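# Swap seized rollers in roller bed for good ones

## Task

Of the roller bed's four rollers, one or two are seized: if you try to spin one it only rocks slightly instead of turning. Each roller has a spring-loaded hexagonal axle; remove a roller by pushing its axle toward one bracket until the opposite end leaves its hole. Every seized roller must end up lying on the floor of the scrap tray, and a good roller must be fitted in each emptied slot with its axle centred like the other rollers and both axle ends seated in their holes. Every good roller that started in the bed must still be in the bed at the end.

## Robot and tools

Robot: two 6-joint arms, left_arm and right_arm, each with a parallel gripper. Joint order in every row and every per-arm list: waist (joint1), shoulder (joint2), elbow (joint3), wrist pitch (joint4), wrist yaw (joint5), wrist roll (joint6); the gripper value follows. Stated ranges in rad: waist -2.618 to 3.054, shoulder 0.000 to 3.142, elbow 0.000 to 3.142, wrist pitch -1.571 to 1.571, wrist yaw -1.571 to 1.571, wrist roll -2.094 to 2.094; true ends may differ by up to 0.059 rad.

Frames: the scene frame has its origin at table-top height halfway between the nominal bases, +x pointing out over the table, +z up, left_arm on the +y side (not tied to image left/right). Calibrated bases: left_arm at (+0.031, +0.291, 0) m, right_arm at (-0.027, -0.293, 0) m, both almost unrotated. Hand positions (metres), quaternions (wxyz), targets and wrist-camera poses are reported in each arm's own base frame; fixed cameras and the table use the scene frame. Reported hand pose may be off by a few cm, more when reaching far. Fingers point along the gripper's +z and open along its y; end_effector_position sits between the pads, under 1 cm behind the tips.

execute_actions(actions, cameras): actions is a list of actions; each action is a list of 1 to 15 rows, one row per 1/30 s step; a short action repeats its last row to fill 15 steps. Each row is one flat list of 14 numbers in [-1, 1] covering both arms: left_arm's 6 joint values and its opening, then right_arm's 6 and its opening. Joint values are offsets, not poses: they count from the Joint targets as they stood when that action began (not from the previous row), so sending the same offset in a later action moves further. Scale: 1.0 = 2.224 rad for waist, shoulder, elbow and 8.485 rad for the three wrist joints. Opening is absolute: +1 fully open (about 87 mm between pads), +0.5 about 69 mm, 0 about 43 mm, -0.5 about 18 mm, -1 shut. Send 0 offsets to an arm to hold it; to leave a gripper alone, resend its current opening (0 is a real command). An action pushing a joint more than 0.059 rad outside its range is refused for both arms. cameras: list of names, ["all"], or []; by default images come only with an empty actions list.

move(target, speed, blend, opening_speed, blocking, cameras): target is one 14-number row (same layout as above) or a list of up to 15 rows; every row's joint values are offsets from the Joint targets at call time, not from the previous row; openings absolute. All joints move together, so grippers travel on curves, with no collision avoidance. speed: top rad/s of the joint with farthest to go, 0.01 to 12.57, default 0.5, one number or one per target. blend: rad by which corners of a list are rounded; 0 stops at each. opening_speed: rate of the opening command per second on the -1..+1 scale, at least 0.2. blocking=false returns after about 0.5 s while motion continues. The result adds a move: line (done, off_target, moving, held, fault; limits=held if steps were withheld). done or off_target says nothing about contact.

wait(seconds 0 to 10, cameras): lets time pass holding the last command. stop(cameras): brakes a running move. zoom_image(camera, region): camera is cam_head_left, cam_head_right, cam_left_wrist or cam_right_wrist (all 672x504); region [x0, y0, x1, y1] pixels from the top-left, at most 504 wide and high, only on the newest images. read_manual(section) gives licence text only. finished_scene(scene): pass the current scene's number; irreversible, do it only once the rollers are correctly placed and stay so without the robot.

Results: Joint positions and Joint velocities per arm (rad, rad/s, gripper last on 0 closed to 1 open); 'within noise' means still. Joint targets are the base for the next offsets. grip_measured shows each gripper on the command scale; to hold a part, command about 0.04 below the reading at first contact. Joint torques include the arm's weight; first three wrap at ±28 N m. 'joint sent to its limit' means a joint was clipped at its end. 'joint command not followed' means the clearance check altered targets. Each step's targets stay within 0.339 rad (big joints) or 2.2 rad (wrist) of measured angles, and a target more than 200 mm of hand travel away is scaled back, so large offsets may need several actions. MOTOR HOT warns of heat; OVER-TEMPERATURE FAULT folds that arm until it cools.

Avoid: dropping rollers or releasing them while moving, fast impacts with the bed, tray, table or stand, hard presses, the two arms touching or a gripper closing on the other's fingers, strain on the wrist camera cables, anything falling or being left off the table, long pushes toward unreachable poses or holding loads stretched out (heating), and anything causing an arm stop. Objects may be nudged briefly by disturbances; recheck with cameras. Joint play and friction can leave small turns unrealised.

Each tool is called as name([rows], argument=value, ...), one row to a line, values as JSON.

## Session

execute_actions(actions=[])

Scene clock: 0.00 s.
left_arm: end_effector_position=(+0.3116, -0.1524, +0.2574) grip_measured=+1.000 end_effector_quat_wxyz=(+0.525, +0.077, +0.827, -0.187) | right_arm: end_effector_position=(+0.4056, +0.1182, +0.1915) grip_measured=+1.000 end_effector_quat_wxyz=(+0.511, -0.248, +0.822, +0.046)
Joint positions: left_arm=[-0.418 1.029 0.988 -0.347 0.015 -0.243 1] | right_arm=[0.266 1.385 1.037 -0.148 -0.103 -0.258 1]
Joint velocities: within noise
Joint torques (N m): no reading
Heat: left arm: 38 °C; right arm: 51 °C.
Joint targets: left_arm=[-0.414 1.021 1.004 -0.332 0.012 -0.238] | right_arm=[0.270 1.369 1.059 -0.126 -0.107 -0.254]
Tool commands: left_gripper/opening=+1.0 right_gripper/opening=+1.0

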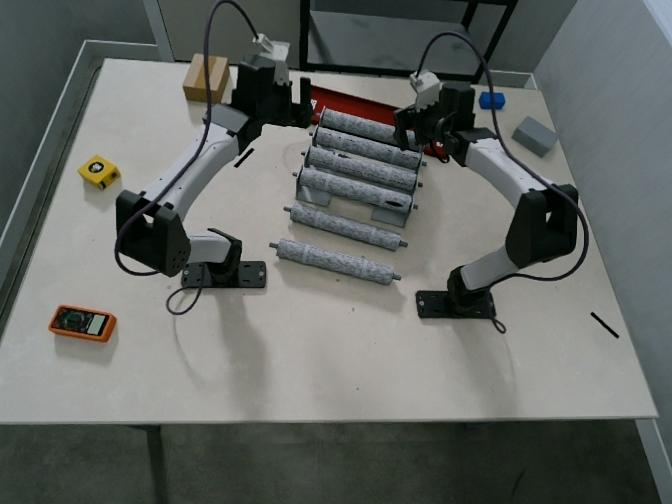

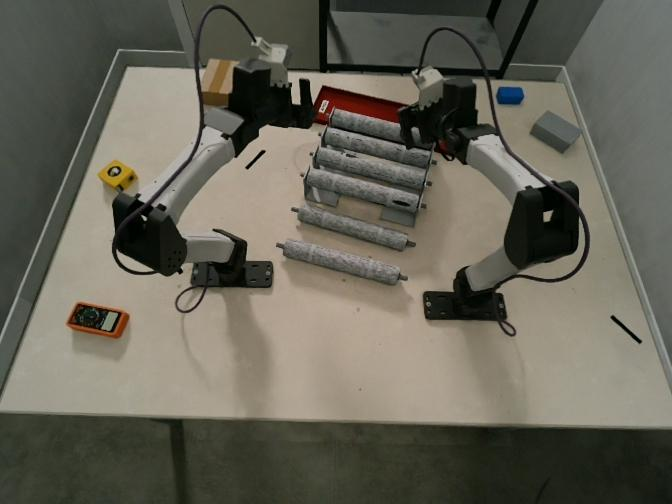

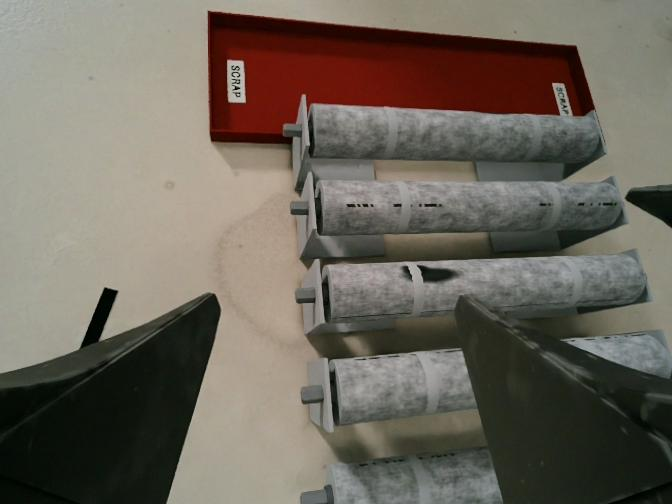

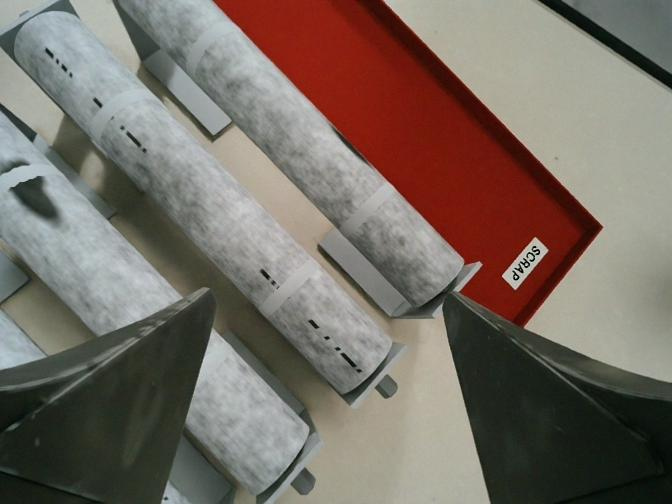

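zoom_image(camera="cam_head_left", region=[270, 80, 460, 250])

zoom_image(camera="cam_head_right", region=[270, 80, 460, 300])

Scaled by 2.653.

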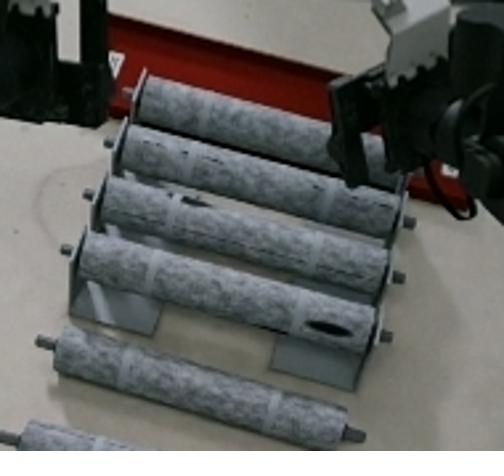

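Scaled by 2.291.

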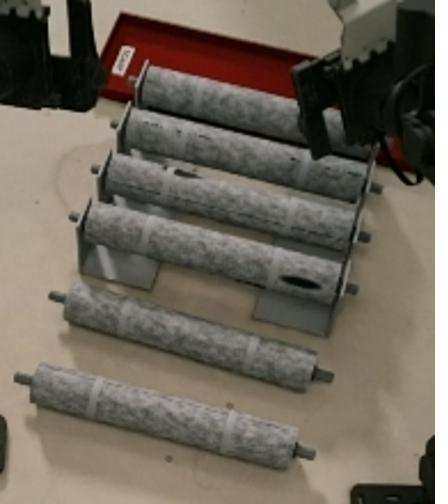

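move(target=[0,0,0,0,0,0,1,0.1803,0.2277,0.3377,-0.1579,0.0126,-0.0443,-1], speed=0.5, opening_speed=1.5, cameras=["cam_right_wrist","cam_head_left"])

Scene clock: 143.57 s.
left_arm: end_effector_position=(+0.3116, -0.1524, +0.2574) grip_measured=+1.000 end_effector_quat_wxyz=(+0.525, +0.077, +0.827, -0.187) | right_arm: end_effector_position=(+0.2630, +0.1796, +0.1508) grip_measured=-0.975 end_effector_quat_wxyz=(+0.009, -0.595, +0.804, +0.007)
Joint positions: left_arm=[-0.418 1.029 0.988 -0.347 0.015 -0.243 1] | right_arm=[0.666 1.868 1.769 -1.452 -0.014 -0.608 0.012]
Joint torques (N m): left_arm=[-0.05 -3.06 7.5 2.53 -0.05 0.05] | right_arm=[-0.05 -5.49 9.2 0.27 0.19 -0.14]
Heat: left arm: 45 °C; right arm: 57 °C.
Joint targets: left_arm=[-0.414 1.021 1.004 -0.332 0.012 -0.238] | right_arm=[0.671 1.876 1.811 -1.465 0.000 -0.630]
move: off_target (right_arm); right_arm: the elbow is farthest, 0.042 rad from its target
Images, in order (width x height): cam_head_left 672x504, cam_right_wrist 672x504.

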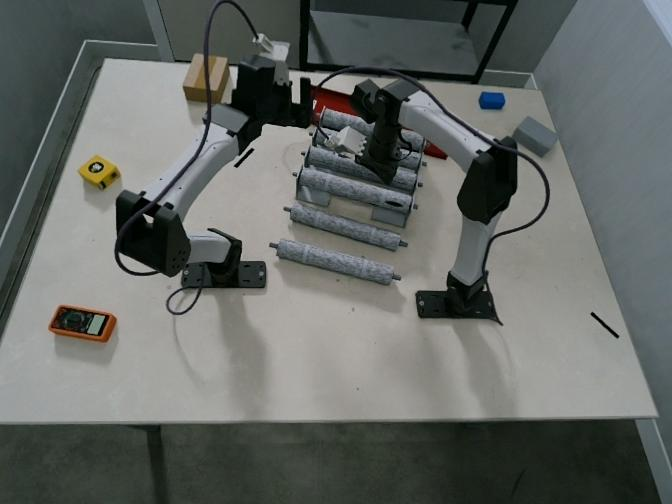

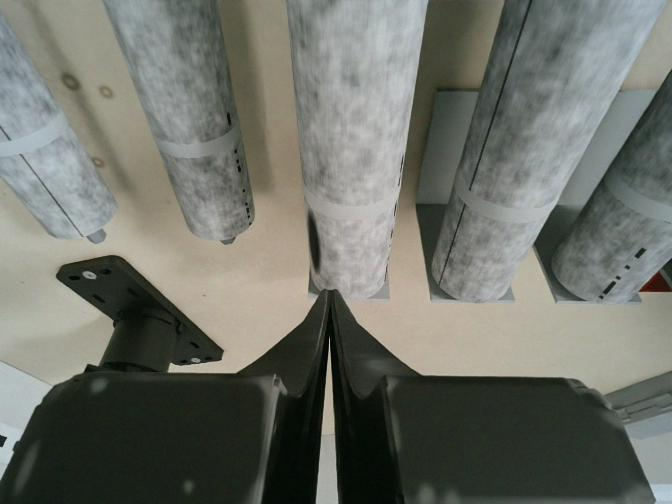

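move(target=[0,0,0,0,0,0,1,0,0,-0.0859,0.0206,0,0,-1], speed=0.3, cameras=["cam_right_wrist"])

Scene clock: 187.00 s.
left_arm: end_effector_position=(+0.3133, -0.1490, +0.2574) grip_measured=+1.000 end_effector_quat_wxyz=(+0.526, +0.072, +0.827, -0.182) | right_arm: end_effector_position=(+0.2612, +0.1770, +0.1145) grip_measured=-0.975 end_effector_quat_wxyz=(-0.001, -0.594, +0.805, +0.007)
Joint positions: left_arm=[-0.411 1.029 0.988 -0.347 0.009 -0.243 1] | right_arm=[0.663 1.868 1.621 -1.326 -0.014 -0.608 0.012]
Joint torques (N m): left_arm=[-0.03 -3.06 7.49 2.54 -0.05 0.05] | right_arm=[-0.01 -5.53 5.41 0.74 0.19 -0.13]
Heat: left arm: 45 °C; right arm: 56 °C.
Joint targets: left_arm=[-0.414 1.021 1.004 -0.332 0.012 -0.238] | right_arm=[0.671 1.876 1.620 -1.291 0.000 -0.630]
move: off_target (right_arm); right_arm: the wrist pitch is farthest, 0.036 rad from its target
Images, in order (width x height): cam_right_wrist 672x504.

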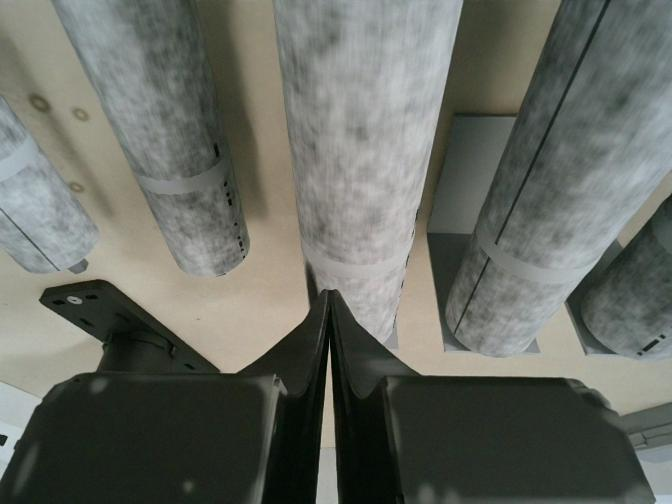

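move([
  [0,0,0,0,0,0,1,0,0,-0.0238,0.0061,0,0,-1],
  [0,0,0,0,0,0,1,-0.0328,0,-0.0238,0.0061,0,0,-1],
  [0,0,0,0,0,0,1,-0.0328,0,0.0202,0.0,0,0,-1],
], speed=[0.1,0.1,0.15], cameras=["cam_right_wrist"])

Scene clock: 201.23 s.
left_arm: end_effector_position=(+0.3128, -0.1500, +0.2574) grip_measured=+1.000 end_effector_quat_wxyz=(+0.526, +0.074, +0.827, -0.185) | right_arm: end_effector_position=(+0.2795, +0.1646, +0.1145) grip_measured=-0.975 end_effector_quat_wxyz=(+0.017, -0.567, +0.824, +0.008)
Joint positions: left_arm=[-0.411 1.029 0.988 -0.347 0.015 -0.243 1] | right_arm=[0.597 1.868 1.626 -1.295 -0.015 -0.608 0.012]
Joint torques (N m): left_arm=[-0.02 -3.07 7.47 2.53 -0.04 0.04] | right_arm=[-0.32 -5.52 9.13 0.51 0.16 -0.12]
Heat: left arm: 45 °C; right arm: 54 °C.
Joint targets: left_arm=[-0.414 1.021 1.004 -0.332 0.012 -0.238] | right_arm=[0.598 1.876 1.664 -1.291 0.000 -0.630]
move: off_target (right_arm); right_arm: the elbow is farthest, 0.039 rad from its target
Images, in order (width x height): cam_right_wrist 672x504.

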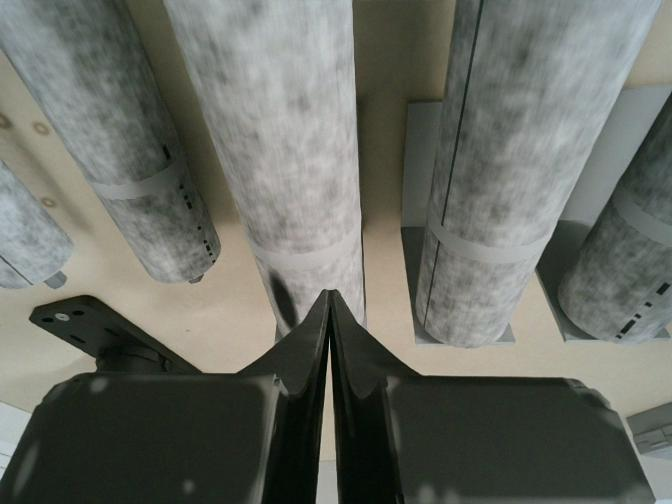

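move([
  [0,0,0,0,0,0,1,0.0328,0,0,0,0,0,-1],
  [0,0,0,0,0,0,1,0.0328,0,-0.0465,0.0066,0,0,-1],
  [0,0,0,0,0,0,1,-0.0010,0,-0.0465,0.0066,0,0,-1],
  [0,0,0,0,0,0,1,-0.0010,0,0,0,0,0,-1],
], speed=[0.2,0.1,0.1,0.15], cameras=["cam_right_wrist"])

Scene clock: 219.83 s.
left_arm: end_effector_position=(+0.3128, -0.1500, +0.2574) grip_measured=+1.000 end_effector_quat_wxyz=(+0.526, +0.074, +0.827, -0.185) | right_arm: end_effector_position=(+0.2803, +0.1640, +0.1141) grip_measured=-0.975 end_effector_quat_wxyz=(+0.017, -0.566, +0.825, +0.008)
Joint positions: left_arm=[-0.411 1.029 0.988 -0.347 0.015 -0.243 1] | right_arm=[0.594 1.868 1.624 -1.292 -0.015 -0.608 0.012]
Joint torques (N m): left_arm=[-0.03 -3.06 7.49 2.54 -0.05 0.05] | right_arm=[-0.28 -5.57 9.16 0.47 0.16 -0.13]
Heat: left arm: 45 °C; right arm: 53 °C.
Joint targets: left_arm=[-0.414 1.021 1.004 -0.332 0.012 -0.238] | right_arm=[0.596 1.876 1.664 -1.291 0.000 -0.630]
move: off_target (right_arm); right_arm: the elbow is farthest, 0.040 rad from its target
Images, in order (width x height): cam_right_wrist 672x504.

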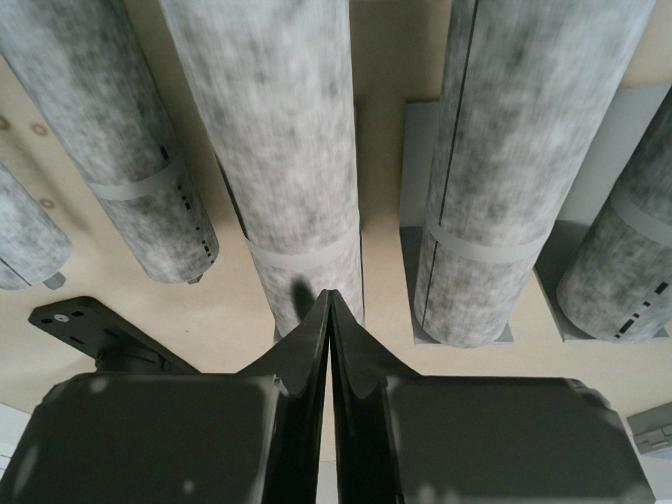

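move(target=[0,0,0,0,0,0,1,-0.0288,0.0782,0.1192,-0.0152,0,-0.0189,-1], speed=0.2, cameras=["cam_right_wrist"])

Scene clock: 235.47 s.
left_arm: end_effector_position=(+0.3128, -0.1500, +0.2574) grip_measured=+1.000 end_effector_quat_wxyz=(+0.526, +0.074, +0.827, -0.185) | right_arm: end_effector_position=(+0.3272, +0.1623, +0.1209) grip_measured=-0.975 end_effector_quat_wxyz=(+0.008, -0.605, +0.796, +0.006)
Joint positions: left_arm=[-0.411 1.029 0.988 -0.347 0.015 -0.243 1] | right_arm=[0.533 2.04 1.888 -1.404 -0.014 -0.767 0.012]
Joint torques (N m): left_arm=[-0.02 -3.08 7.47 2.54 -0.05 0.04] | right_arm=[-0.64 -6.57 9.24 0.23 0.2 -0.1]
Heat: left arm: 46 °C; right arm: 53 °C.
Joint targets: left_arm=[-0.414 1.021 1.004 -0.332 0.012 -0.238] | right_arm=[0.532 2.050 1.930 -1.420 0.000 -0.790]
move: off_target (right_arm); right_arm: the elbow is farthest, 0.041 rad from its target
Images, in order (width x height): cam_right_wrist 672x504.

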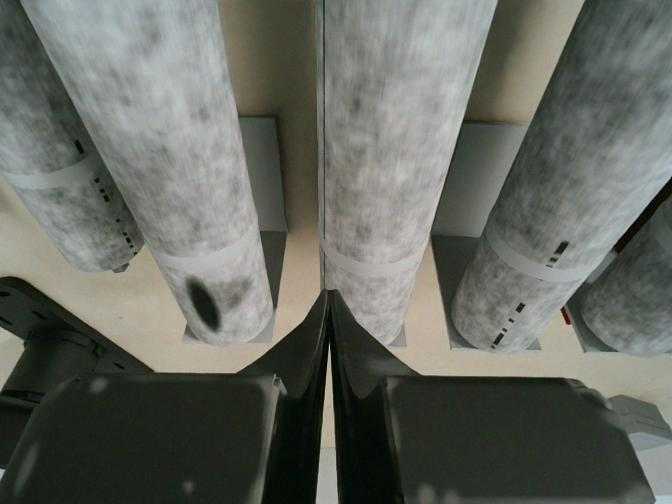

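move([
  [0,0,0,0,0,0,1,-0.0099,0,0,0,0,0,-1],
  [0,0,0,0,0,0,1,-0.0099,-0.0036,-0.0638,0.0153,0,0,-1],
  [0,0,0,0,0,0,1,-0.0380,-0.0036,-0.0638,0.0153,0,0,-1],
  [0,0,0,0,0,0,1,-0.0380,-0.0036,-0.0150,0.0085,0,0,-1],
], speed=[0.2,0.1,0.1,0.15], cameras=["cam_right_wrist"])

Scene clock: 252.07 s.
left_arm: end_effector_position=(+0.3128, -0.1500, +0.2574) grip_measured=+1.000 end_effector_quat_wxyz=(+0.526, +0.074, +0.827, -0.185) | right_arm: end_effector_position=(+0.3424, +0.1344, +0.1126) grip_measured=-0.975 end_effector_quat_wxyz=(+0.012, -0.571, +0.821, +0.006)
Joint positions: left_arm=[-0.411 1.029 0.988 -0.347 0.015 -0.243 1] | right_arm=[0.446 2.04 1.856 -1.365 -0.015 -0.769 0.012]
Joint torques (N m): left_arm=[-0.01 -3.06 7.49 2.53 -0.05 0.05] | right_arm=[-0.31 -7.19 9.07 0.59 0.19 -0.12]
Heat: left arm: 46 °C; right arm: 53 °C.
Joint targets: left_arm=[-0.414 1.021 1.004 -0.332 0.012 -0.238] | right_arm=[0.448 2.042 1.896 -1.348 0.000 -0.790]
move: off_target (right_arm); right_arm: the elbow is farthest, 0.041 rad from its target
Images, in order (width x height): cam_right_wrist 672x504.

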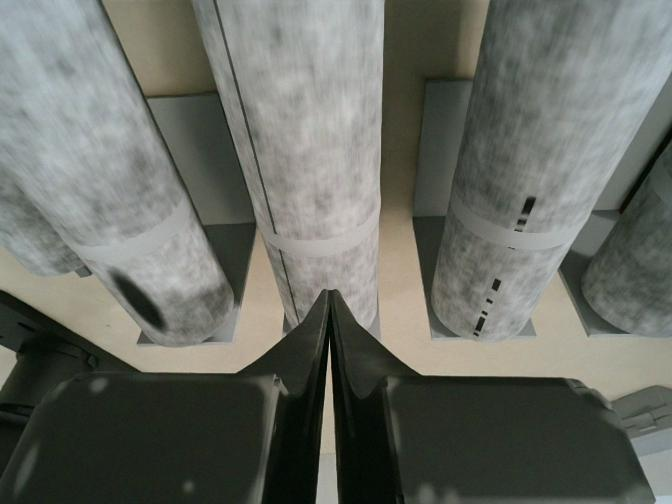

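move([
  [0,0,0,0,0,0,1,0.0340,0,0,0,0,0,-1],
  [0,0,0,0,0,0,1,0.0340,0,-0.0500,0.0068,0,0,-1],
  [0,0,0,0,0,0,1,-0.0010,0,-0.0500,0.0068,0,0,-1],
  [0,0,0,0,0,0,1,-0.0010,0,0,0,0,0,-1],
], speed=[0.2,0.1,0.1,0.15], cameras=["cam_right_wrist"])

Scene clock: 263.53 s.
left_arm: end_effector_position=(+0.3128, -0.1500, +0.2574) grip_measured=+1.000 end_effector_quat_wxyz=(+0.526, +0.074, +0.827, -0.185) | right_arm: end_effector_position=(+0.3422, +0.1337, +0.1126) grip_measured=-0.975 end_effector_quat_wxyz=(+0.011, -0.570, +0.822, +0.006)
Joint positions: left_arm=[-0.411 1.029 0.988 -0.347 0.015 -0.243 1] | right_arm=[0.444 2.04 1.856 -1.366 -0.015 -0.769 0.012]
Joint torques (N m): left_arm=[-0.02 -3.07 7.5 2.54 -0.05 0.05] | right_arm=[-0.36 -7.09 9.06 0.62 0.24 -0.13]
Heat: left arm: 46 °C; right arm: 54 °C.
Joint targets: left_arm=[-0.414 1.021 1.004 -0.332 0.012 -0.238] | right_arm=[0.445 2.042 1.896 -1.348 0.000 -0.790]
move: off_target (right_arm); right_arm: the elbow is farthest, 0.040 rad from its target
Images, in order (width x height): cam_right_wrist 672x504.

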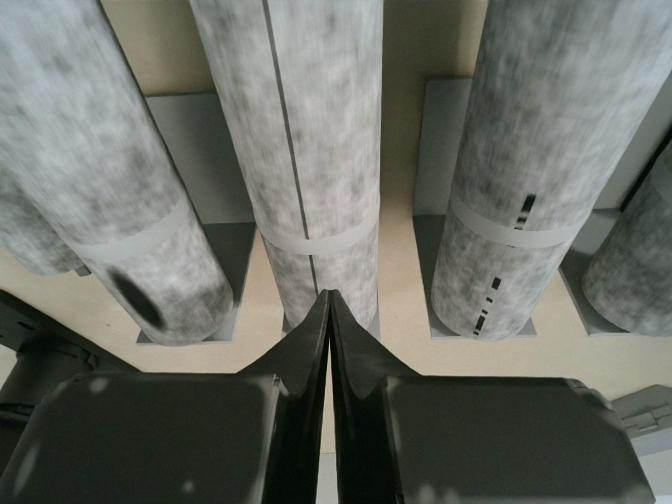

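move(target=[0,0,0,0,0,0,1,-0.0139,0.0261,0.0522,0.0116,0,-0.0147,-1], speed=0.2, cameras=["cam_right_wrist"])

Scene clock: 281.90 s.
left_arm: end_effector_position=(+0.3128, -0.1500, +0.2574) grip_measured=+1.000 end_effector_quat_wxyz=(+0.526, +0.074, +0.827, -0.185) | right_arm: end_effector_position=(+0.3936, +0.1405, +0.1227) grip_measured=-0.975 end_effector_quat_wxyz=(+0.082, -0.607, +0.791, -0.013)
Joint positions: left_arm=[-0.411 1.029 0.988 -0.347 0.015 -0.243 1] | right_arm=[0.415 2.089 1.971 -1.286 -0.014 -0.893 0.012]
Joint torques (N m): left_arm=[-0.02 -3.07 7.49 2.53 -0.05 0.04] | right_arm=[-0.36 -6.86 9.52 1.1 0.18 -0.13]
Heat: left arm: 47 °C; right arm: 55 °C.
Joint targets: left_arm=[-0.414 1.021 1.004 -0.332 0.012 -0.238] | right_arm=[0.415 2.100 2.012 -1.249 0.000 -0.915]
move: off_target (right_arm); right_arm: the elbow is farthest, 0.041 rad from its target
Images, in order (width x height): cam_right_wrist 672x504.

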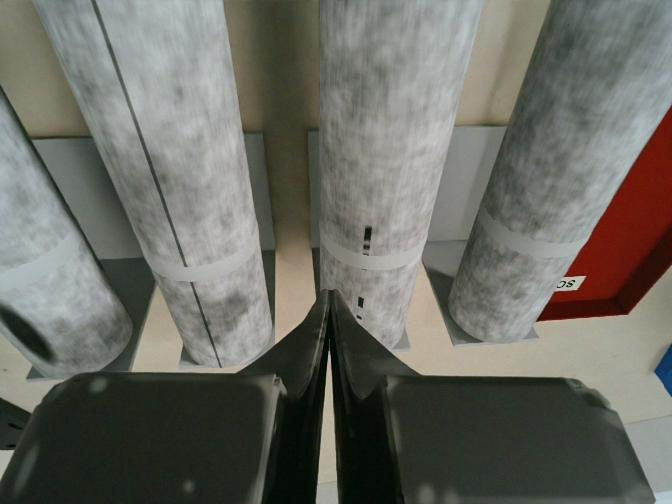

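move([
  [0,0,0,0,0,0,1,-0.0070,0,0,0,0,0,-1],
  [0,0,0,0,0,0,1,-0.0070,-0.0054,-0.0686,0.0111,0,0,-1],
  [0,0,0,0,0,0,1,-0.0370,-0.0054,-0.0686,0.0111,0,0,-1],
  [0,0,0,0,0,0,1,-0.0370,-0.0054,-0.0196,0.0040,0,0,-1],
], speed=[0.2,0.1,0.1,0.15], cameras=["cam_right_wrist"])

Scene clock: 296.17 s.
left_arm: end_effector_position=(+0.3128, -0.1500, +0.2574) grip_measured=+1.000 end_effector_quat_wxyz=(+0.526, +0.074, +0.827, -0.185) | right_arm: end_effector_position=(+0.4064, +0.1083, +0.1125) grip_measured=-0.975 end_effector_quat_wxyz=(+0.085, -0.574, +0.814, -0.017)
Joint positions: left_arm=[-0.411 1.029 0.988 -0.347 0.015 -0.243 1] | right_arm=[0.332 2.089 1.93 -1.239 -0.014 -0.895 0.012]
Joint torques (N m): left_arm=[-0.01 -3.07 7.49 2.54 -0.05 0.04] | right_arm=[-0.38 -7.98 9.33 0.96 0.12 -0.11]
Heat: left arm: 47 °C; right arm: 55 °C.
Joint targets: left_arm=[-0.414 1.021 1.004 -0.332 0.012 -0.238] | right_arm=[0.332 2.088 1.969 -1.215 0.000 -0.915]
move: off_target (right_arm); right_arm: the elbow is farthest, 0.039 rad from its target
Images, in order (width x height): cam_right_wrist 672x504.

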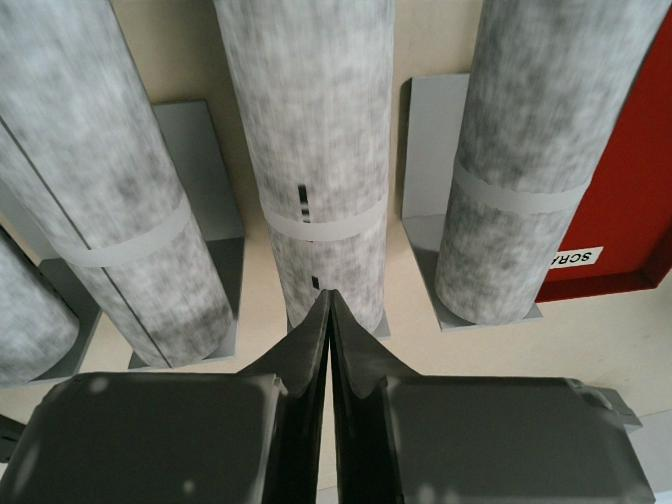

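move([
  [0,0,0,0,0,0,1,0.0320,0,0,0,0,0,-1],
  [0,0,0,0,0,0,1,0.0320,-0.001,-0.0600,0.0095,0,0,-1],
], speed=[0.2,0.08], cameras=["cam_right_wrist"])

Scene clock: 307.50 s.
left_arm: end_effector_position=(+0.3128, -0.1500, +0.2574) grip_measured=+1.000 end_effector_quat_wxyz=(+0.526, +0.074, +0.827, -0.185) | right_arm: end_effector_position=(+0.3892, +0.1355, +0.0888) grip_measured=-0.975 end_effector_quat_wxyz=(+0.067, -0.605, +0.793, -0.010)
Joint positions: left_arm=[-0.411 1.029 0.988 -0.347 0.015 -0.243 1] | right_arm=[0.409 2.089 1.838 -1.183 -0.012 -0.895 0.012]
Joint torques (N m): left_arm=[-0.03 -3.06 7.49 2.53 -0.05 0.04] | right_arm=[-0.18 -8.05 5.52 1.17 0.16 -0.1]
Heat: left arm: 47 °C; right arm: 55 °C.
Joint targets: left_arm=[-0.414 1.021 1.004 -0.332 0.012 -0.238] | right_arm=[0.403 2.086 1.835 -1.135 0.000 -0.915]
move: off_target (right_arm); right_arm: the wrist pitch is farthest, 0.049 rad from its target
Images, in order (width x height): cam_right_wrist 672x504.

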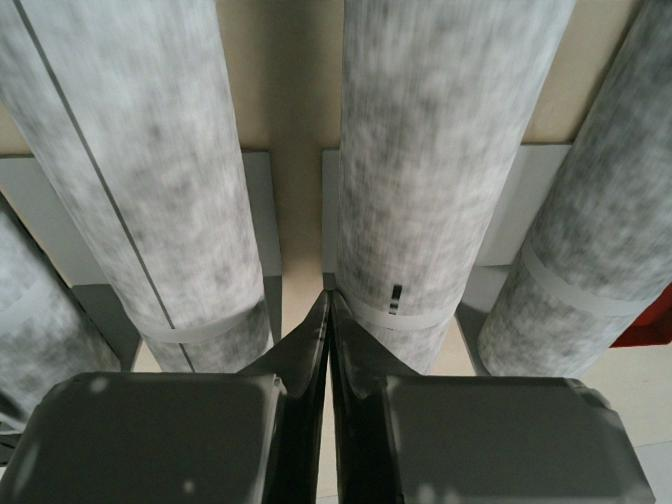

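move([
  [0,0,0,0,0,0,1,0,0,0.0300,-0.0030,0,0,-1],
  [0,0,0,0,0,0,1,-0.0340,0,0.0300,-0.0030,0,0,-1],
], speed=[0.1,0.1], cameras=["cam_right_wrist"])

Scene clock: 321.57 s.
left_arm: end_effector_position=(+0.3128, -0.1500, +0.2574) grip_measured=+1.000 end_effector_quat_wxyz=(+0.526, +0.074, +0.827, -0.185) | right_arm: end_effector_position=(+0.3886, +0.1217, +0.0920) grip_measured=-0.975 end_effector_quat_wxyz=(+0.063, -0.588, +0.806, +0.007)
Joint positions: left_arm=[-0.411 1.029 0.988 -0.347 0.015 -0.243 1] | right_arm=[0.363 2.089 1.855 -1.219 -0.047 -0.895 0.012]
Joint torques (N m): left_arm=[-0.03 -3.07 7.5 2.53 -0.05 0.04] | right_arm=[-2.48 -8.01 10.02 1.24 0.41 -0.11]
Heat: left arm: 48 °C; right arm: 53 °C.
Joint targets: left_arm=[-0.414 1.021 1.004 -0.332 0.012 -0.238] | right_arm=[0.328 2.086 1.902 -1.160 0.000 -0.915]
move: off_target (right_arm); right_arm: the wrist pitch is farthest, 0.058 rad from its target
Images, in order (width x height): cam_right_wrist 672x504.

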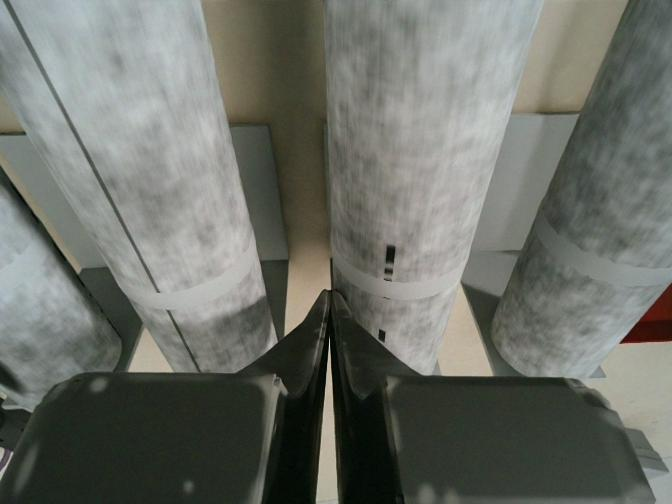

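move([
  [0,0,0,0,0,0,1,0.0180,0,0,0,0,0,-1],
  [0,0,0,0,0,0,1,0.0180,0.004,0.0477,-0.0111,0,0,-1],
  [0,0,0,0,0,0,1,0.0100,0.0120,0.0610,-0.0111,0,-0.003,-1],
], speed=[0.1,0.15,0.15], cameras=["cam_right_wrist"])

Scene clock: 343.53 s.
left_arm: end_effector_position=(+0.3128, -0.1500, +0.2574) grip_measured=+1.000 end_effector_quat_wxyz=(+0.526, +0.074, +0.827, -0.185) | right_arm: end_effector_position=(+0.4179, +0.1222, +0.1250) grip_measured=-0.975 end_effector_quat_wxyz=(+0.108, -0.592, +0.798, -0.024)
Joint positions: left_arm=[-0.411 1.029 0.988 -0.347 0.015 -0.243 1] | right_arm=[0.355 2.103 1.996 -1.242 -0.014 -0.919 0.012]
Joint torques (N m): left_arm=[-0.02 -3.07 7.49 2.54 -0.05 0.04] | right_arm=[-0.68 -7.06 9.58 0.66 0.14 -0.08]
Heat: left arm: 48 °C; right arm: 53 °C.
Joint targets: left_arm=[-0.414 1.021 1.004 -0.332 0.012 -0.238] | right_arm=[0.350 2.112 2.038 -1.254 0.000 -0.940]
move: off_target (right_arm); right_arm: the elbow is farthest, 0.042 rad from its target
Images, in order (width x height): cam_right_wrist 672x504.

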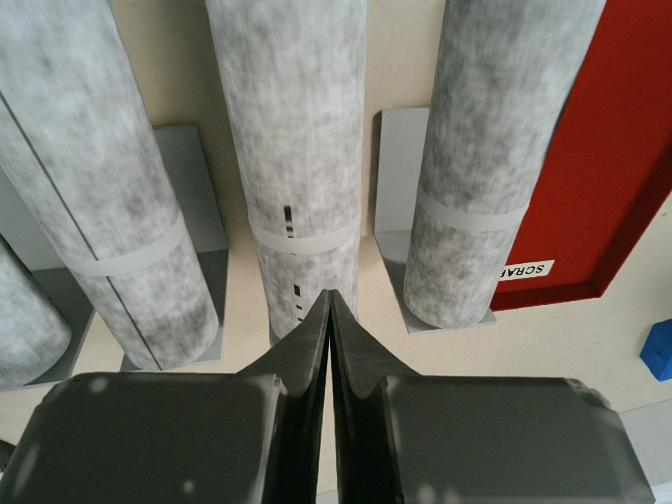

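move([
  [0,0,0,0,0,0,1,0.0189,0.0022,0,0,0,0,-1],
  [0,0,0,0,0,0,1,0.0189,-0.0036,-0.0700,0.0118,0,0,-1],
  [0,0,0,0,0,0,1,-0.0170,-0.0036,-0.0700,0.0118,0,0,-1],
], speed=[0.2,0.12,0.1], cameras=["cam_right_wrist"])

Scene clock: 359.47 s.
left_arm: end_effector_position=(+0.3128, -0.1500, +0.2574) grip_measured=+1.000 end_effector_quat_wxyz=(+0.526, +0.074, +0.827, -0.185) | right_arm: end_effector_position=(+0.4053, +0.1287, +0.1055) grip_measured=-0.975 end_effector_quat_wxyz=(+0.095, -0.598, +0.796, +0.001)
Joint positions: left_arm=[-0.411 1.029 0.988 -0.347 0.015 -0.243 1] | right_arm=[0.363 2.095 1.914 -1.208 -0.055 -0.921 0.012]
Joint torques (N m): left_arm=[-0.03 -3.07 7.49 2.54 -0.05 0.05] | right_arm=[-3.62 -7.17 2.97 1.35 0.45 -0.09]
Heat: left arm: 48 °C; right arm: 53 °C.
Joint targets: left_arm=[-0.414 1.021 1.004 -0.332 0.012 -0.238] | right_arm=[0.312 2.104 1.882 -1.154 0.000 -0.940]
move: off_target (right_arm); right_arm: the wrist yaw is farthest, 0.055 rad from its target
Images, in order (width x height): cam_right_wrist 672x504.

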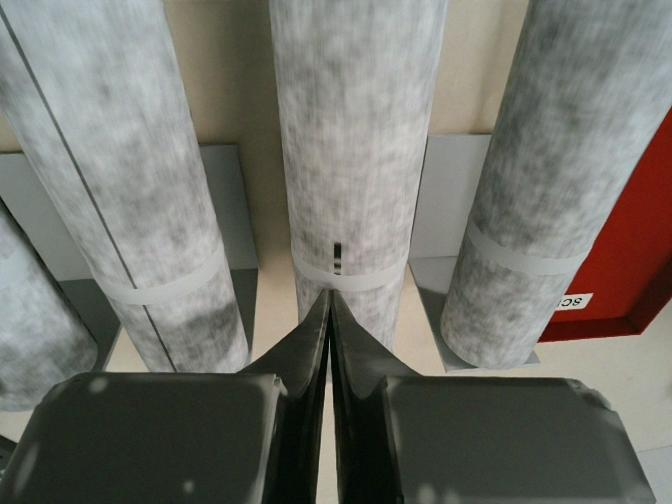

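move([
  [0,0,0,0,0,0,1,0.0225,0,0,0,0,0,-1],
  [0,0,0,0,0,0,1,0.0225,0.004,0.0700,-0.0118,0,0,-1],
  [0,0,0,0,0,0,1,-0.0085,0.0387,0.0998,0.0017,0,-0.0124,-1],
], speed=[0.1,0.2,0.2], cameras=["cam_right_wrist"])

Scene clock: 387.87 s.
left_arm: end_effector_position=(+0.3128, -0.1500, +0.2574) grip_measured=+1.000 end_effector_quat_wxyz=(+0.526, +0.074, +0.827, -0.185) | right_arm: end_effector_position=(+0.4580, +0.1019, +0.1132) grip_measured=-0.975 end_effector_quat_wxyz=(+0.128, -0.609, +0.782, -0.043)
Joint positions: left_arm=[-0.411 1.029 0.988 -0.347 0.015 -0.243 1] | right_arm=[0.291 2.181 2.06 -1.179 -0.012 -1.031 0.012]
Joint torques (N m): left_arm=[-0.05 -3.06 7.49 2.54 -0.05 0.04] | right_arm=[-0.13 -7.61 9.88 1.35 0.15 -0.11]
Heat: left arm: 49 °C; right arm: 50 °C.
Joint targets: left_arm=[-0.414 1.021 1.004 -0.332 0.012 -0.238] | right_arm=[0.293 2.190 2.104 -1.140 0.000 -1.046]
move: off_target (right_arm); right_arm: the elbow is farthest, 0.044 rad from its target
Images, in order (width x height): cam_right_wrist 672x504.

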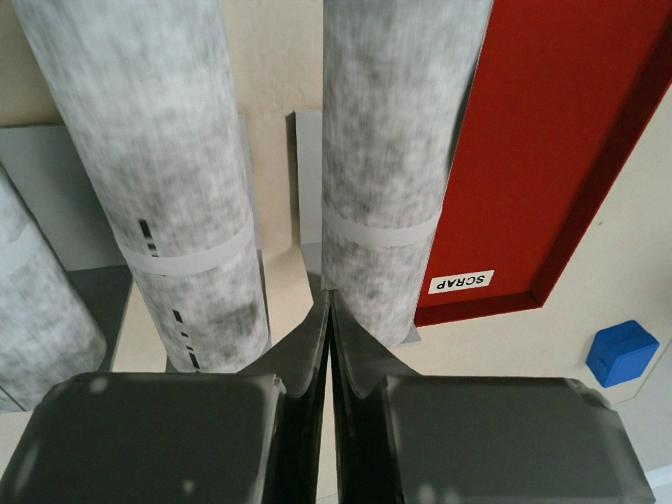

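move(target=[0,0,0,0,0,0,1,0,0.0227,0.0363,-0.0035,0,0,-1], speed=0.2, cameras=["cam_right_wrist"])

Scene clock: 402.33 s.
left_arm: end_effector_position=(+0.3128, -0.1500, +0.2574) grip_measured=+1.000 end_effector_quat_wxyz=(+0.526, +0.074, +0.827, -0.185) | right_arm: end_effector_position=(+0.4748, +0.1061, +0.1152) grip_measured=-0.975 end_effector_quat_wxyz=(+0.143, -0.607, +0.780, -0.049)
Joint positions: left_arm=[-0.411 1.029 0.988 -0.347 0.015 -0.243 1] | right_arm=[0.289 2.23 2.141 -1.179 -0.012 -1.033 0.012]
Joint torques (N m): left_arm=[-0.02 -3.04 7.47 2.53 -0.05 0.05] | right_arm=[-0.27 -7.8 9.85 1.05 0.15 -0.1]
Heat: left arm: 49 °C; right arm: 53 °C.
Joint targets: left_arm=[-0.414 1.021 1.004 -0.332 0.012 -0.238] | right_arm=[0.293 2.241 2.185 -1.169 0.000 -1.046]
move: off_target (right_arm); right_arm: the elbow is farthest, 0.043 rad from its target
Images, in order (width x height): cam_right_wrist 672x504.

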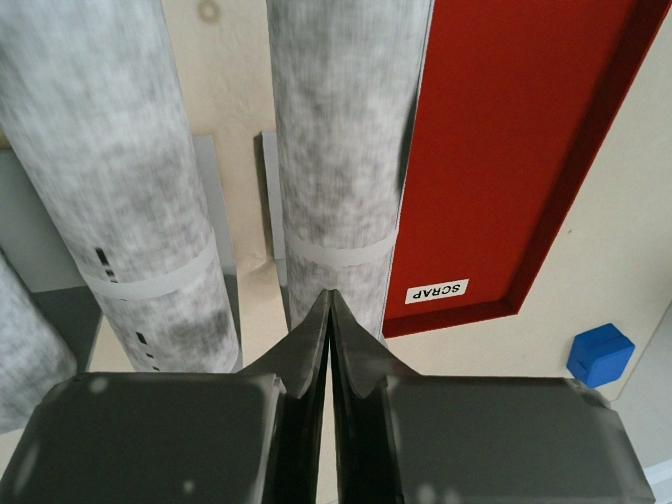

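move([
  [0,0,0,0,0,0,1,0,-0.0036,-0.0490,0.0067,0,0,-1],
  [0,0,0,0,0,0,1,-0.0337,-0.0036,-0.0490,0.0067,0,0,-1],
], speed=[0.1,0.1], cameras=["cam_right_wrist"])

Scene clock: 415.17 s.
left_arm: end_effector_position=(+0.3128, -0.1500, +0.2574) grip_measured=+1.000 end_effector_quat_wxyz=(+0.526, +0.074, +0.827, -0.185) | right_arm: end_effector_position=(+0.4601, +0.0950, +0.0946) grip_measured=-0.975 end_effector_quat_wxyz=(+0.116, -0.597, +0.793, -0.019)
Joint positions: left_arm=[-0.411 1.029 0.988 -0.347 0.015 -0.243 1] | right_arm=[0.26 2.23 2.077 -1.188 -0.052 -1.025 0.012]
Joint torques (N m): left_arm=[-0.03 -3.06 7.47 2.54 -0.05 0.04] | right_arm=[-3 -8.31 5.7 1.63 0.44 -0.11]
Heat: left arm: 49 °C; right arm: 52 °C.
Joint targets: left_arm=[-0.414 1.021 1.004 -0.332 0.012 -0.238] | right_arm=[0.218 2.233 2.076 -1.112 0.000 -1.046]
move: off_target (right_arm); right_arm: the wrist pitch is farthest, 0.076 rad from its target
Images, in order (width x height): cam_right_wrist 672x504.

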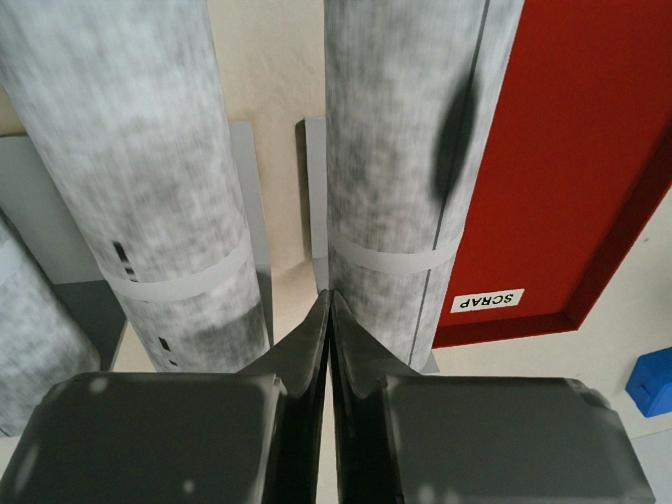

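move([
  [0,0,0,0,0,0,1,0.0180,0,0,0,0,0,-1],
  [0.0355,0.5076,0.5013,-0.1212,-0.0014,-0.1641,0.0,0.0180,0.004,0.0854,-0.0141,0,0,-1],
], speed=[0.1,0.6], opening_speed=1.5, cameras=["cam_left_wrist","cam_head_left"])

Scene clock: 522.47 s.
left_arm: end_effector_position=(+0.4121, -0.1957, +0.1304) grip_measured=+0.000 end_effector_quat_wxyz=(+0.035, -0.595, +0.800, -0.067) | right_arm: end_effector_position=(+0.4845, +0.0928, +0.1383) grip_measured=-0.975 end_effector_quat_wxyz=(+0.163, -0.593, +0.786, -0.059)
Joint positions: left_arm=[-0.346 2.155 2.084 -1.349 0.015 -1.627 0.5] | right_arm=[0.257 2.23 2.224 -1.217 -0.014 -1.033 0.012]
Joint torques (N m): left_arm=[0.53 -9.95 8.16 0.65 -0.2 -0.05] | right_arm=[-0.35 -7.72 9.7 0.85 0.17 -0.11]
Heat: left arm: 49 °C; right arm: 48 °C.
Joint targets: left_arm=[-0.336 2.150 2.120 -1.361 0.000 -1.631] | right_arm=[0.258 2.242 2.266 -1.232 0.000 -1.046]
move: off_target (right_arm); right_arm: the elbow is farthest, 0.042 rad from its target
Images, in order (width x height): cam_head_left 672x504, cam_left_wrist 672x504.

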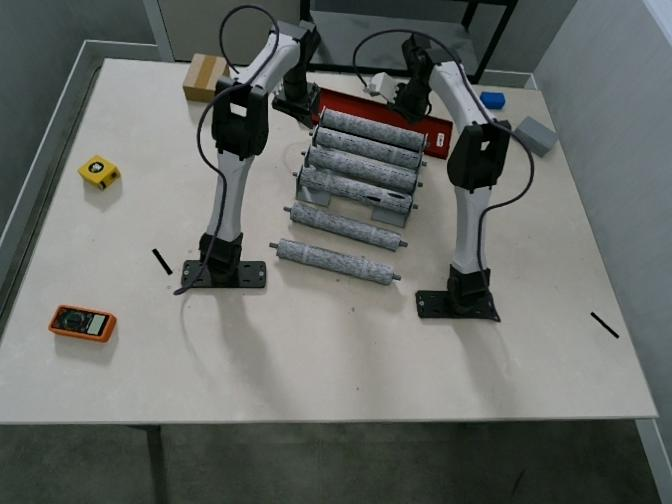

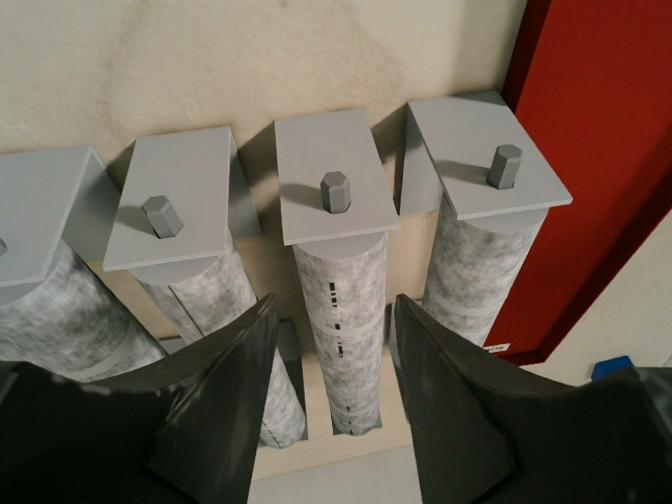

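move(target=[0.0030,0.0600,0.0310,-0.0038,-0.0010,0,-0.1,0,0,0,0,0,0,-1], speed=0.2, opening_speed=0.5, cameras=["cam_left_wrist"])

Scene clock: 552.50 s.
left_arm: end_effector_position=(+0.4215, -0.1904, +0.0927) grip_measured=-0.100 end_effector_quat_wxyz=(+0.013, -0.603, +0.797, -0.027) | right_arm: end_effector_position=(+0.4845, +0.0928, +0.1383) grip_measured=-0.975 end_effector_quat_wxyz=(+0.163, -0.593, +0.786, -0.059)
Joint positions: left_arm=[-0.331 2.283 2.153 -1.381 0.009 -1.627 0.45] | right_arm=[0.257 2.23 2.224 -1.217 -0.014 -1.033 0.012]
Joint torques (N m): left_arm=[0.55 -10.17 8.03 0.45 -0.23 -0.05] | right_arm=[-0.25 -7.73 9.73 0.88 0.16 -0.1]
Heat: left arm: 48 °C; right arm: 50 °C.
Joint targets: left_arm=[-0.329 2.283 2.188 -1.393 -0.008 -1.631] | right_arm=[0.258 2.242 2.266 -1.232 0.000 -1.046]
move: off_target (left_arm, right_arm); left_arm: the elbow is farthest, 0.036 rad from its target; right_arm: the elbow is farthest, 0.042 rad from its target
Images, in order (width x height): cam_left_wrist 672x504.

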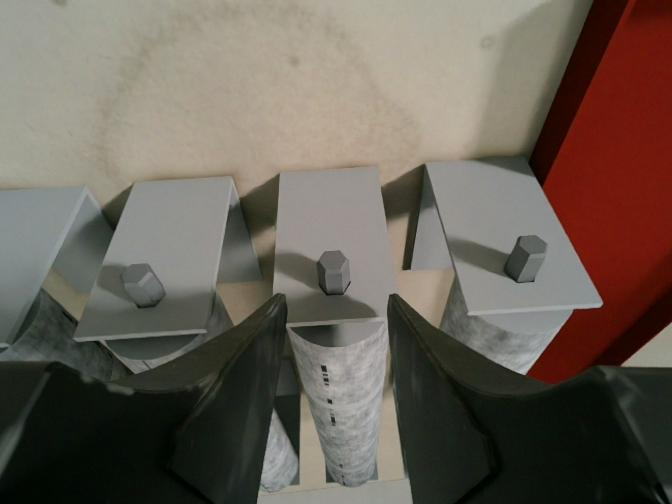

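move(target=[0.0016,0.0391,0.0190,-0.0026,-0.0005,0,-0.15,0,0,0,0,0,0,-1], speed=0.15, cameras=["cam_left_wrist"])

Scene clock: 560.93 s.
left_arm: end_effector_position=(+0.4211, -0.1919, +0.0635) grip_measured=-0.150 end_effector_quat_wxyz=(-0.006, -0.602, +0.798, +0.003) | right_arm: end_effector_position=(+0.4845, +0.0928, +0.1383) grip_measured=-0.975 end_effector_quat_wxyz=(+0.163, -0.593, +0.786, -0.059)
Joint positions: left_arm=[-0.336 2.372 2.193 -1.404 0.006 -1.628 0.425] | right_arm=[0.257 2.23 2.224 -1.217 -0.014 -1.033 0.012]
Joint torques (N m): left_arm=[0.55 -10.74 8.06 0.28 -0.25 -0.05] | right_arm=[-0.35 -7.69 9.73 0.88 0.15 -0.1]
Heat: left arm: 49 °C; right arm: 51 °C.
Joint targets: left_arm=[-0.325 2.370 2.231 -1.415 -0.013 -1.631] | right_arm=[0.258 2.242 2.266 -1.232 0.000 -1.046]
move: off_target (left_arm, right_arm); left_arm: the elbow is farthest, 0.037 rad from its target; right_arm: the elbow is farthest, 0.042 rad from its target
Images, in order (width x height): cam_left_wrist 672x504.

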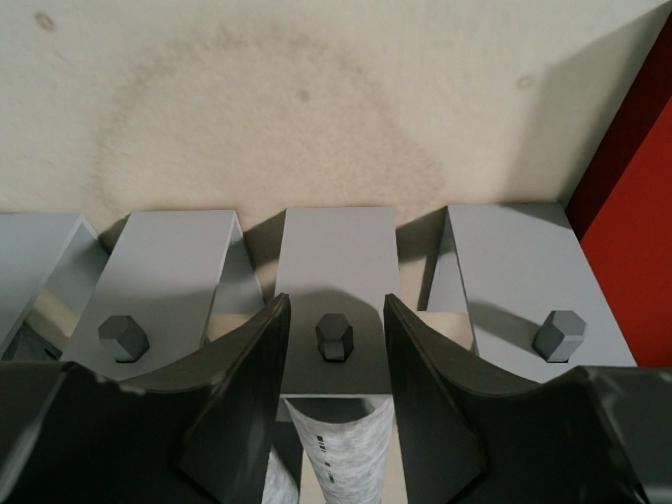

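move(target=[0,0,0.0163,-0.0040,-0.0010,0,-0.15,0,0,0,0,0,0,-1], speed=0.1, cameras=["cam_left_wrist"])

Scene clock: 570.57 s.
left_arm: end_effector_position=(+0.4219, -0.1905, +0.0728) grip_measured=-0.150 end_effector_quat_wxyz=(+0.000, -0.602, +0.798, +0.004) | right_arm: end_effector_position=(+0.4845, +0.0928, +0.1383) grip_measured=-0.975 end_effector_quat_wxyz=(+0.163, -0.593, +0.786, -0.059)
Joint positions: left_arm=[-0.336 2.372 2.232 -1.438 -0.004 -1.628 0.425] | right_arm=[0.257 2.23 2.224 -1.217 -0.014 -1.033 0.012]
Joint torques (N m): left_arm=[0.53 -10.7 7.9 0.32 -0.23 -0.05] | right_arm=[-0.28 -7.72 9.68 0.88 0.17 -0.1]
Heat: left arm: 49 °C; right arm: 51 °C.
Joint targets: left_arm=[-0.325 2.370 2.267 -1.449 -0.021 -1.631] | right_arm=[0.258 2.242 2.266 -1.232 0.000 -1.046]
move: off_target (left_arm, right_arm); left_arm: the elbow is farthest, 0.036 rad from its target; right_arm: the elbow is farthest, 0.042 rad from its target
Images, in order (width x height): cam_left_wrist 672x504.

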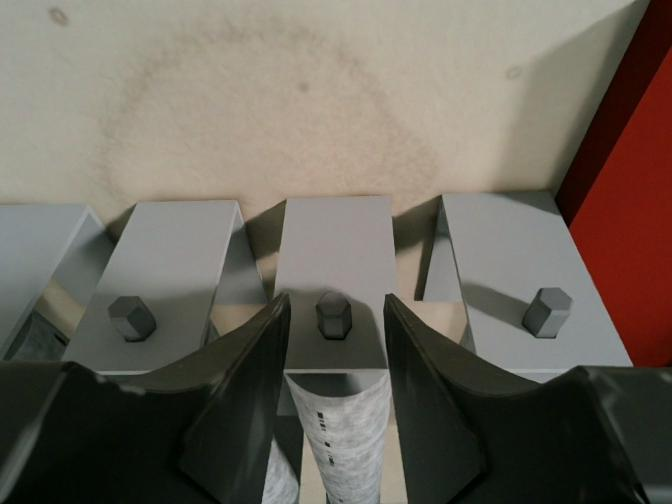

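move(target=[0,0,0,0,0,0,-0.15,0.0706,0.0441,0.0625,-0.0151,-0.0383,0.0249,0.3], speed=0.25, opening_speed=1.0, cameras=["cam_right_wrist","cam_left_wrist"])

Scene clock: 612.47 s.
left_arm: end_effector_position=(+0.4219, -0.1905, +0.0728) grip_measured=-0.150 end_effector_quat_wxyz=(+0.000, -0.602, +0.798, +0.004) | right_arm: end_effector_position=(+0.4332, +0.2133, +0.1238) grip_measured=+0.300 end_effector_quat_wxyz=(+0.157, -0.598, +0.778, +0.113)
Joint positions: left_arm=[-0.336 2.372 2.232 -1.438 -0.004 -1.628 0.425] | right_arm=[0.415 2.328 2.362 -1.345 -0.293 -0.856 0.65]
Joint torques (N m): left_arm=[0.53 -10.71 7.88 0.31 -0.24 -0.05] | right_arm=[-0.16 -8.1 9.54 0.72 -0.38 0.25]
Heat: left arm: 52 °C; right arm: 52 °C.
Joint targets: left_arm=[-0.325 2.370 2.267 -1.449 -0.021 -1.631] | right_arm=[0.415 2.340 2.405 -1.360 -0.325 -0.834]
move: off_target (right_arm); right_arm: the elbow is farthest, 0.043 rad from its target
Images, in order (width x height): cam_left_wrist 672x504, cam_right_wrist 672x504.

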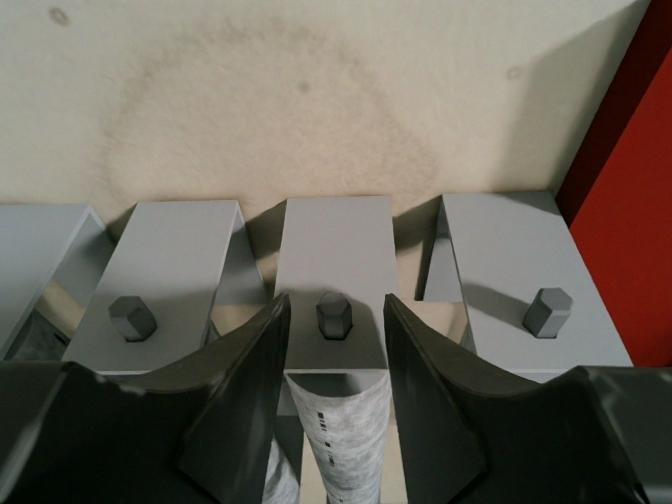

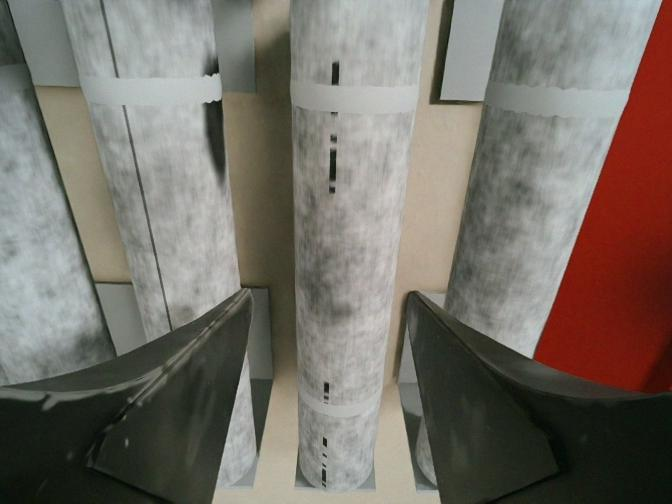

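move(target=[0,0,0,0,0,0,-0.15,-0.0085,-0.0081,-0.1133,0.0295,-0.0006,-0.0019,0.3], speed=0.12, cameras=["cam_right_wrist"])

Scene clock: 648.13 s.
left_arm: end_effector_position=(+0.4219, -0.1905, +0.0728) grip_measured=-0.150 end_effector_quat_wxyz=(+0.000, -0.602, +0.798, +0.004) | right_arm: end_effector_position=(+0.4401, +0.2123, +0.0721) grip_measured=+0.300 end_effector_quat_wxyz=(+0.152, -0.594, +0.782, +0.116)
Joint positions: left_arm=[-0.336 2.372 2.232 -1.438 -0.004 -1.628 0.425] | right_arm=[0.406 2.328 2.155 -1.15 -0.297 -0.856 0.65]
Joint torques (N m): left_arm=[0.51 -10.71 7.9 0.31 -0.24 -0.05] | right_arm=[-0.75 -9.62 5.71 1.29 -0.4 0.06]
Heat: left arm: 54 °C; right arm: 53 °C.
Joint targets: left_arm=[-0.325 2.370 2.267 -1.449 -0.021 -1.631] | right_arm=[0.396 2.322 2.153 -1.110 -0.330 -0.850]
move: off_target (right_arm); right_arm: the wrist pitch is farthest, 0.040 rad from its target
Images, in order (width x height): cam_right_wrist 672x504.

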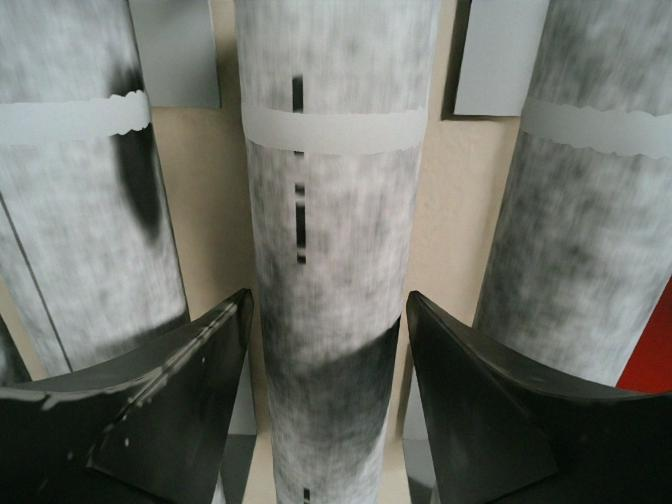

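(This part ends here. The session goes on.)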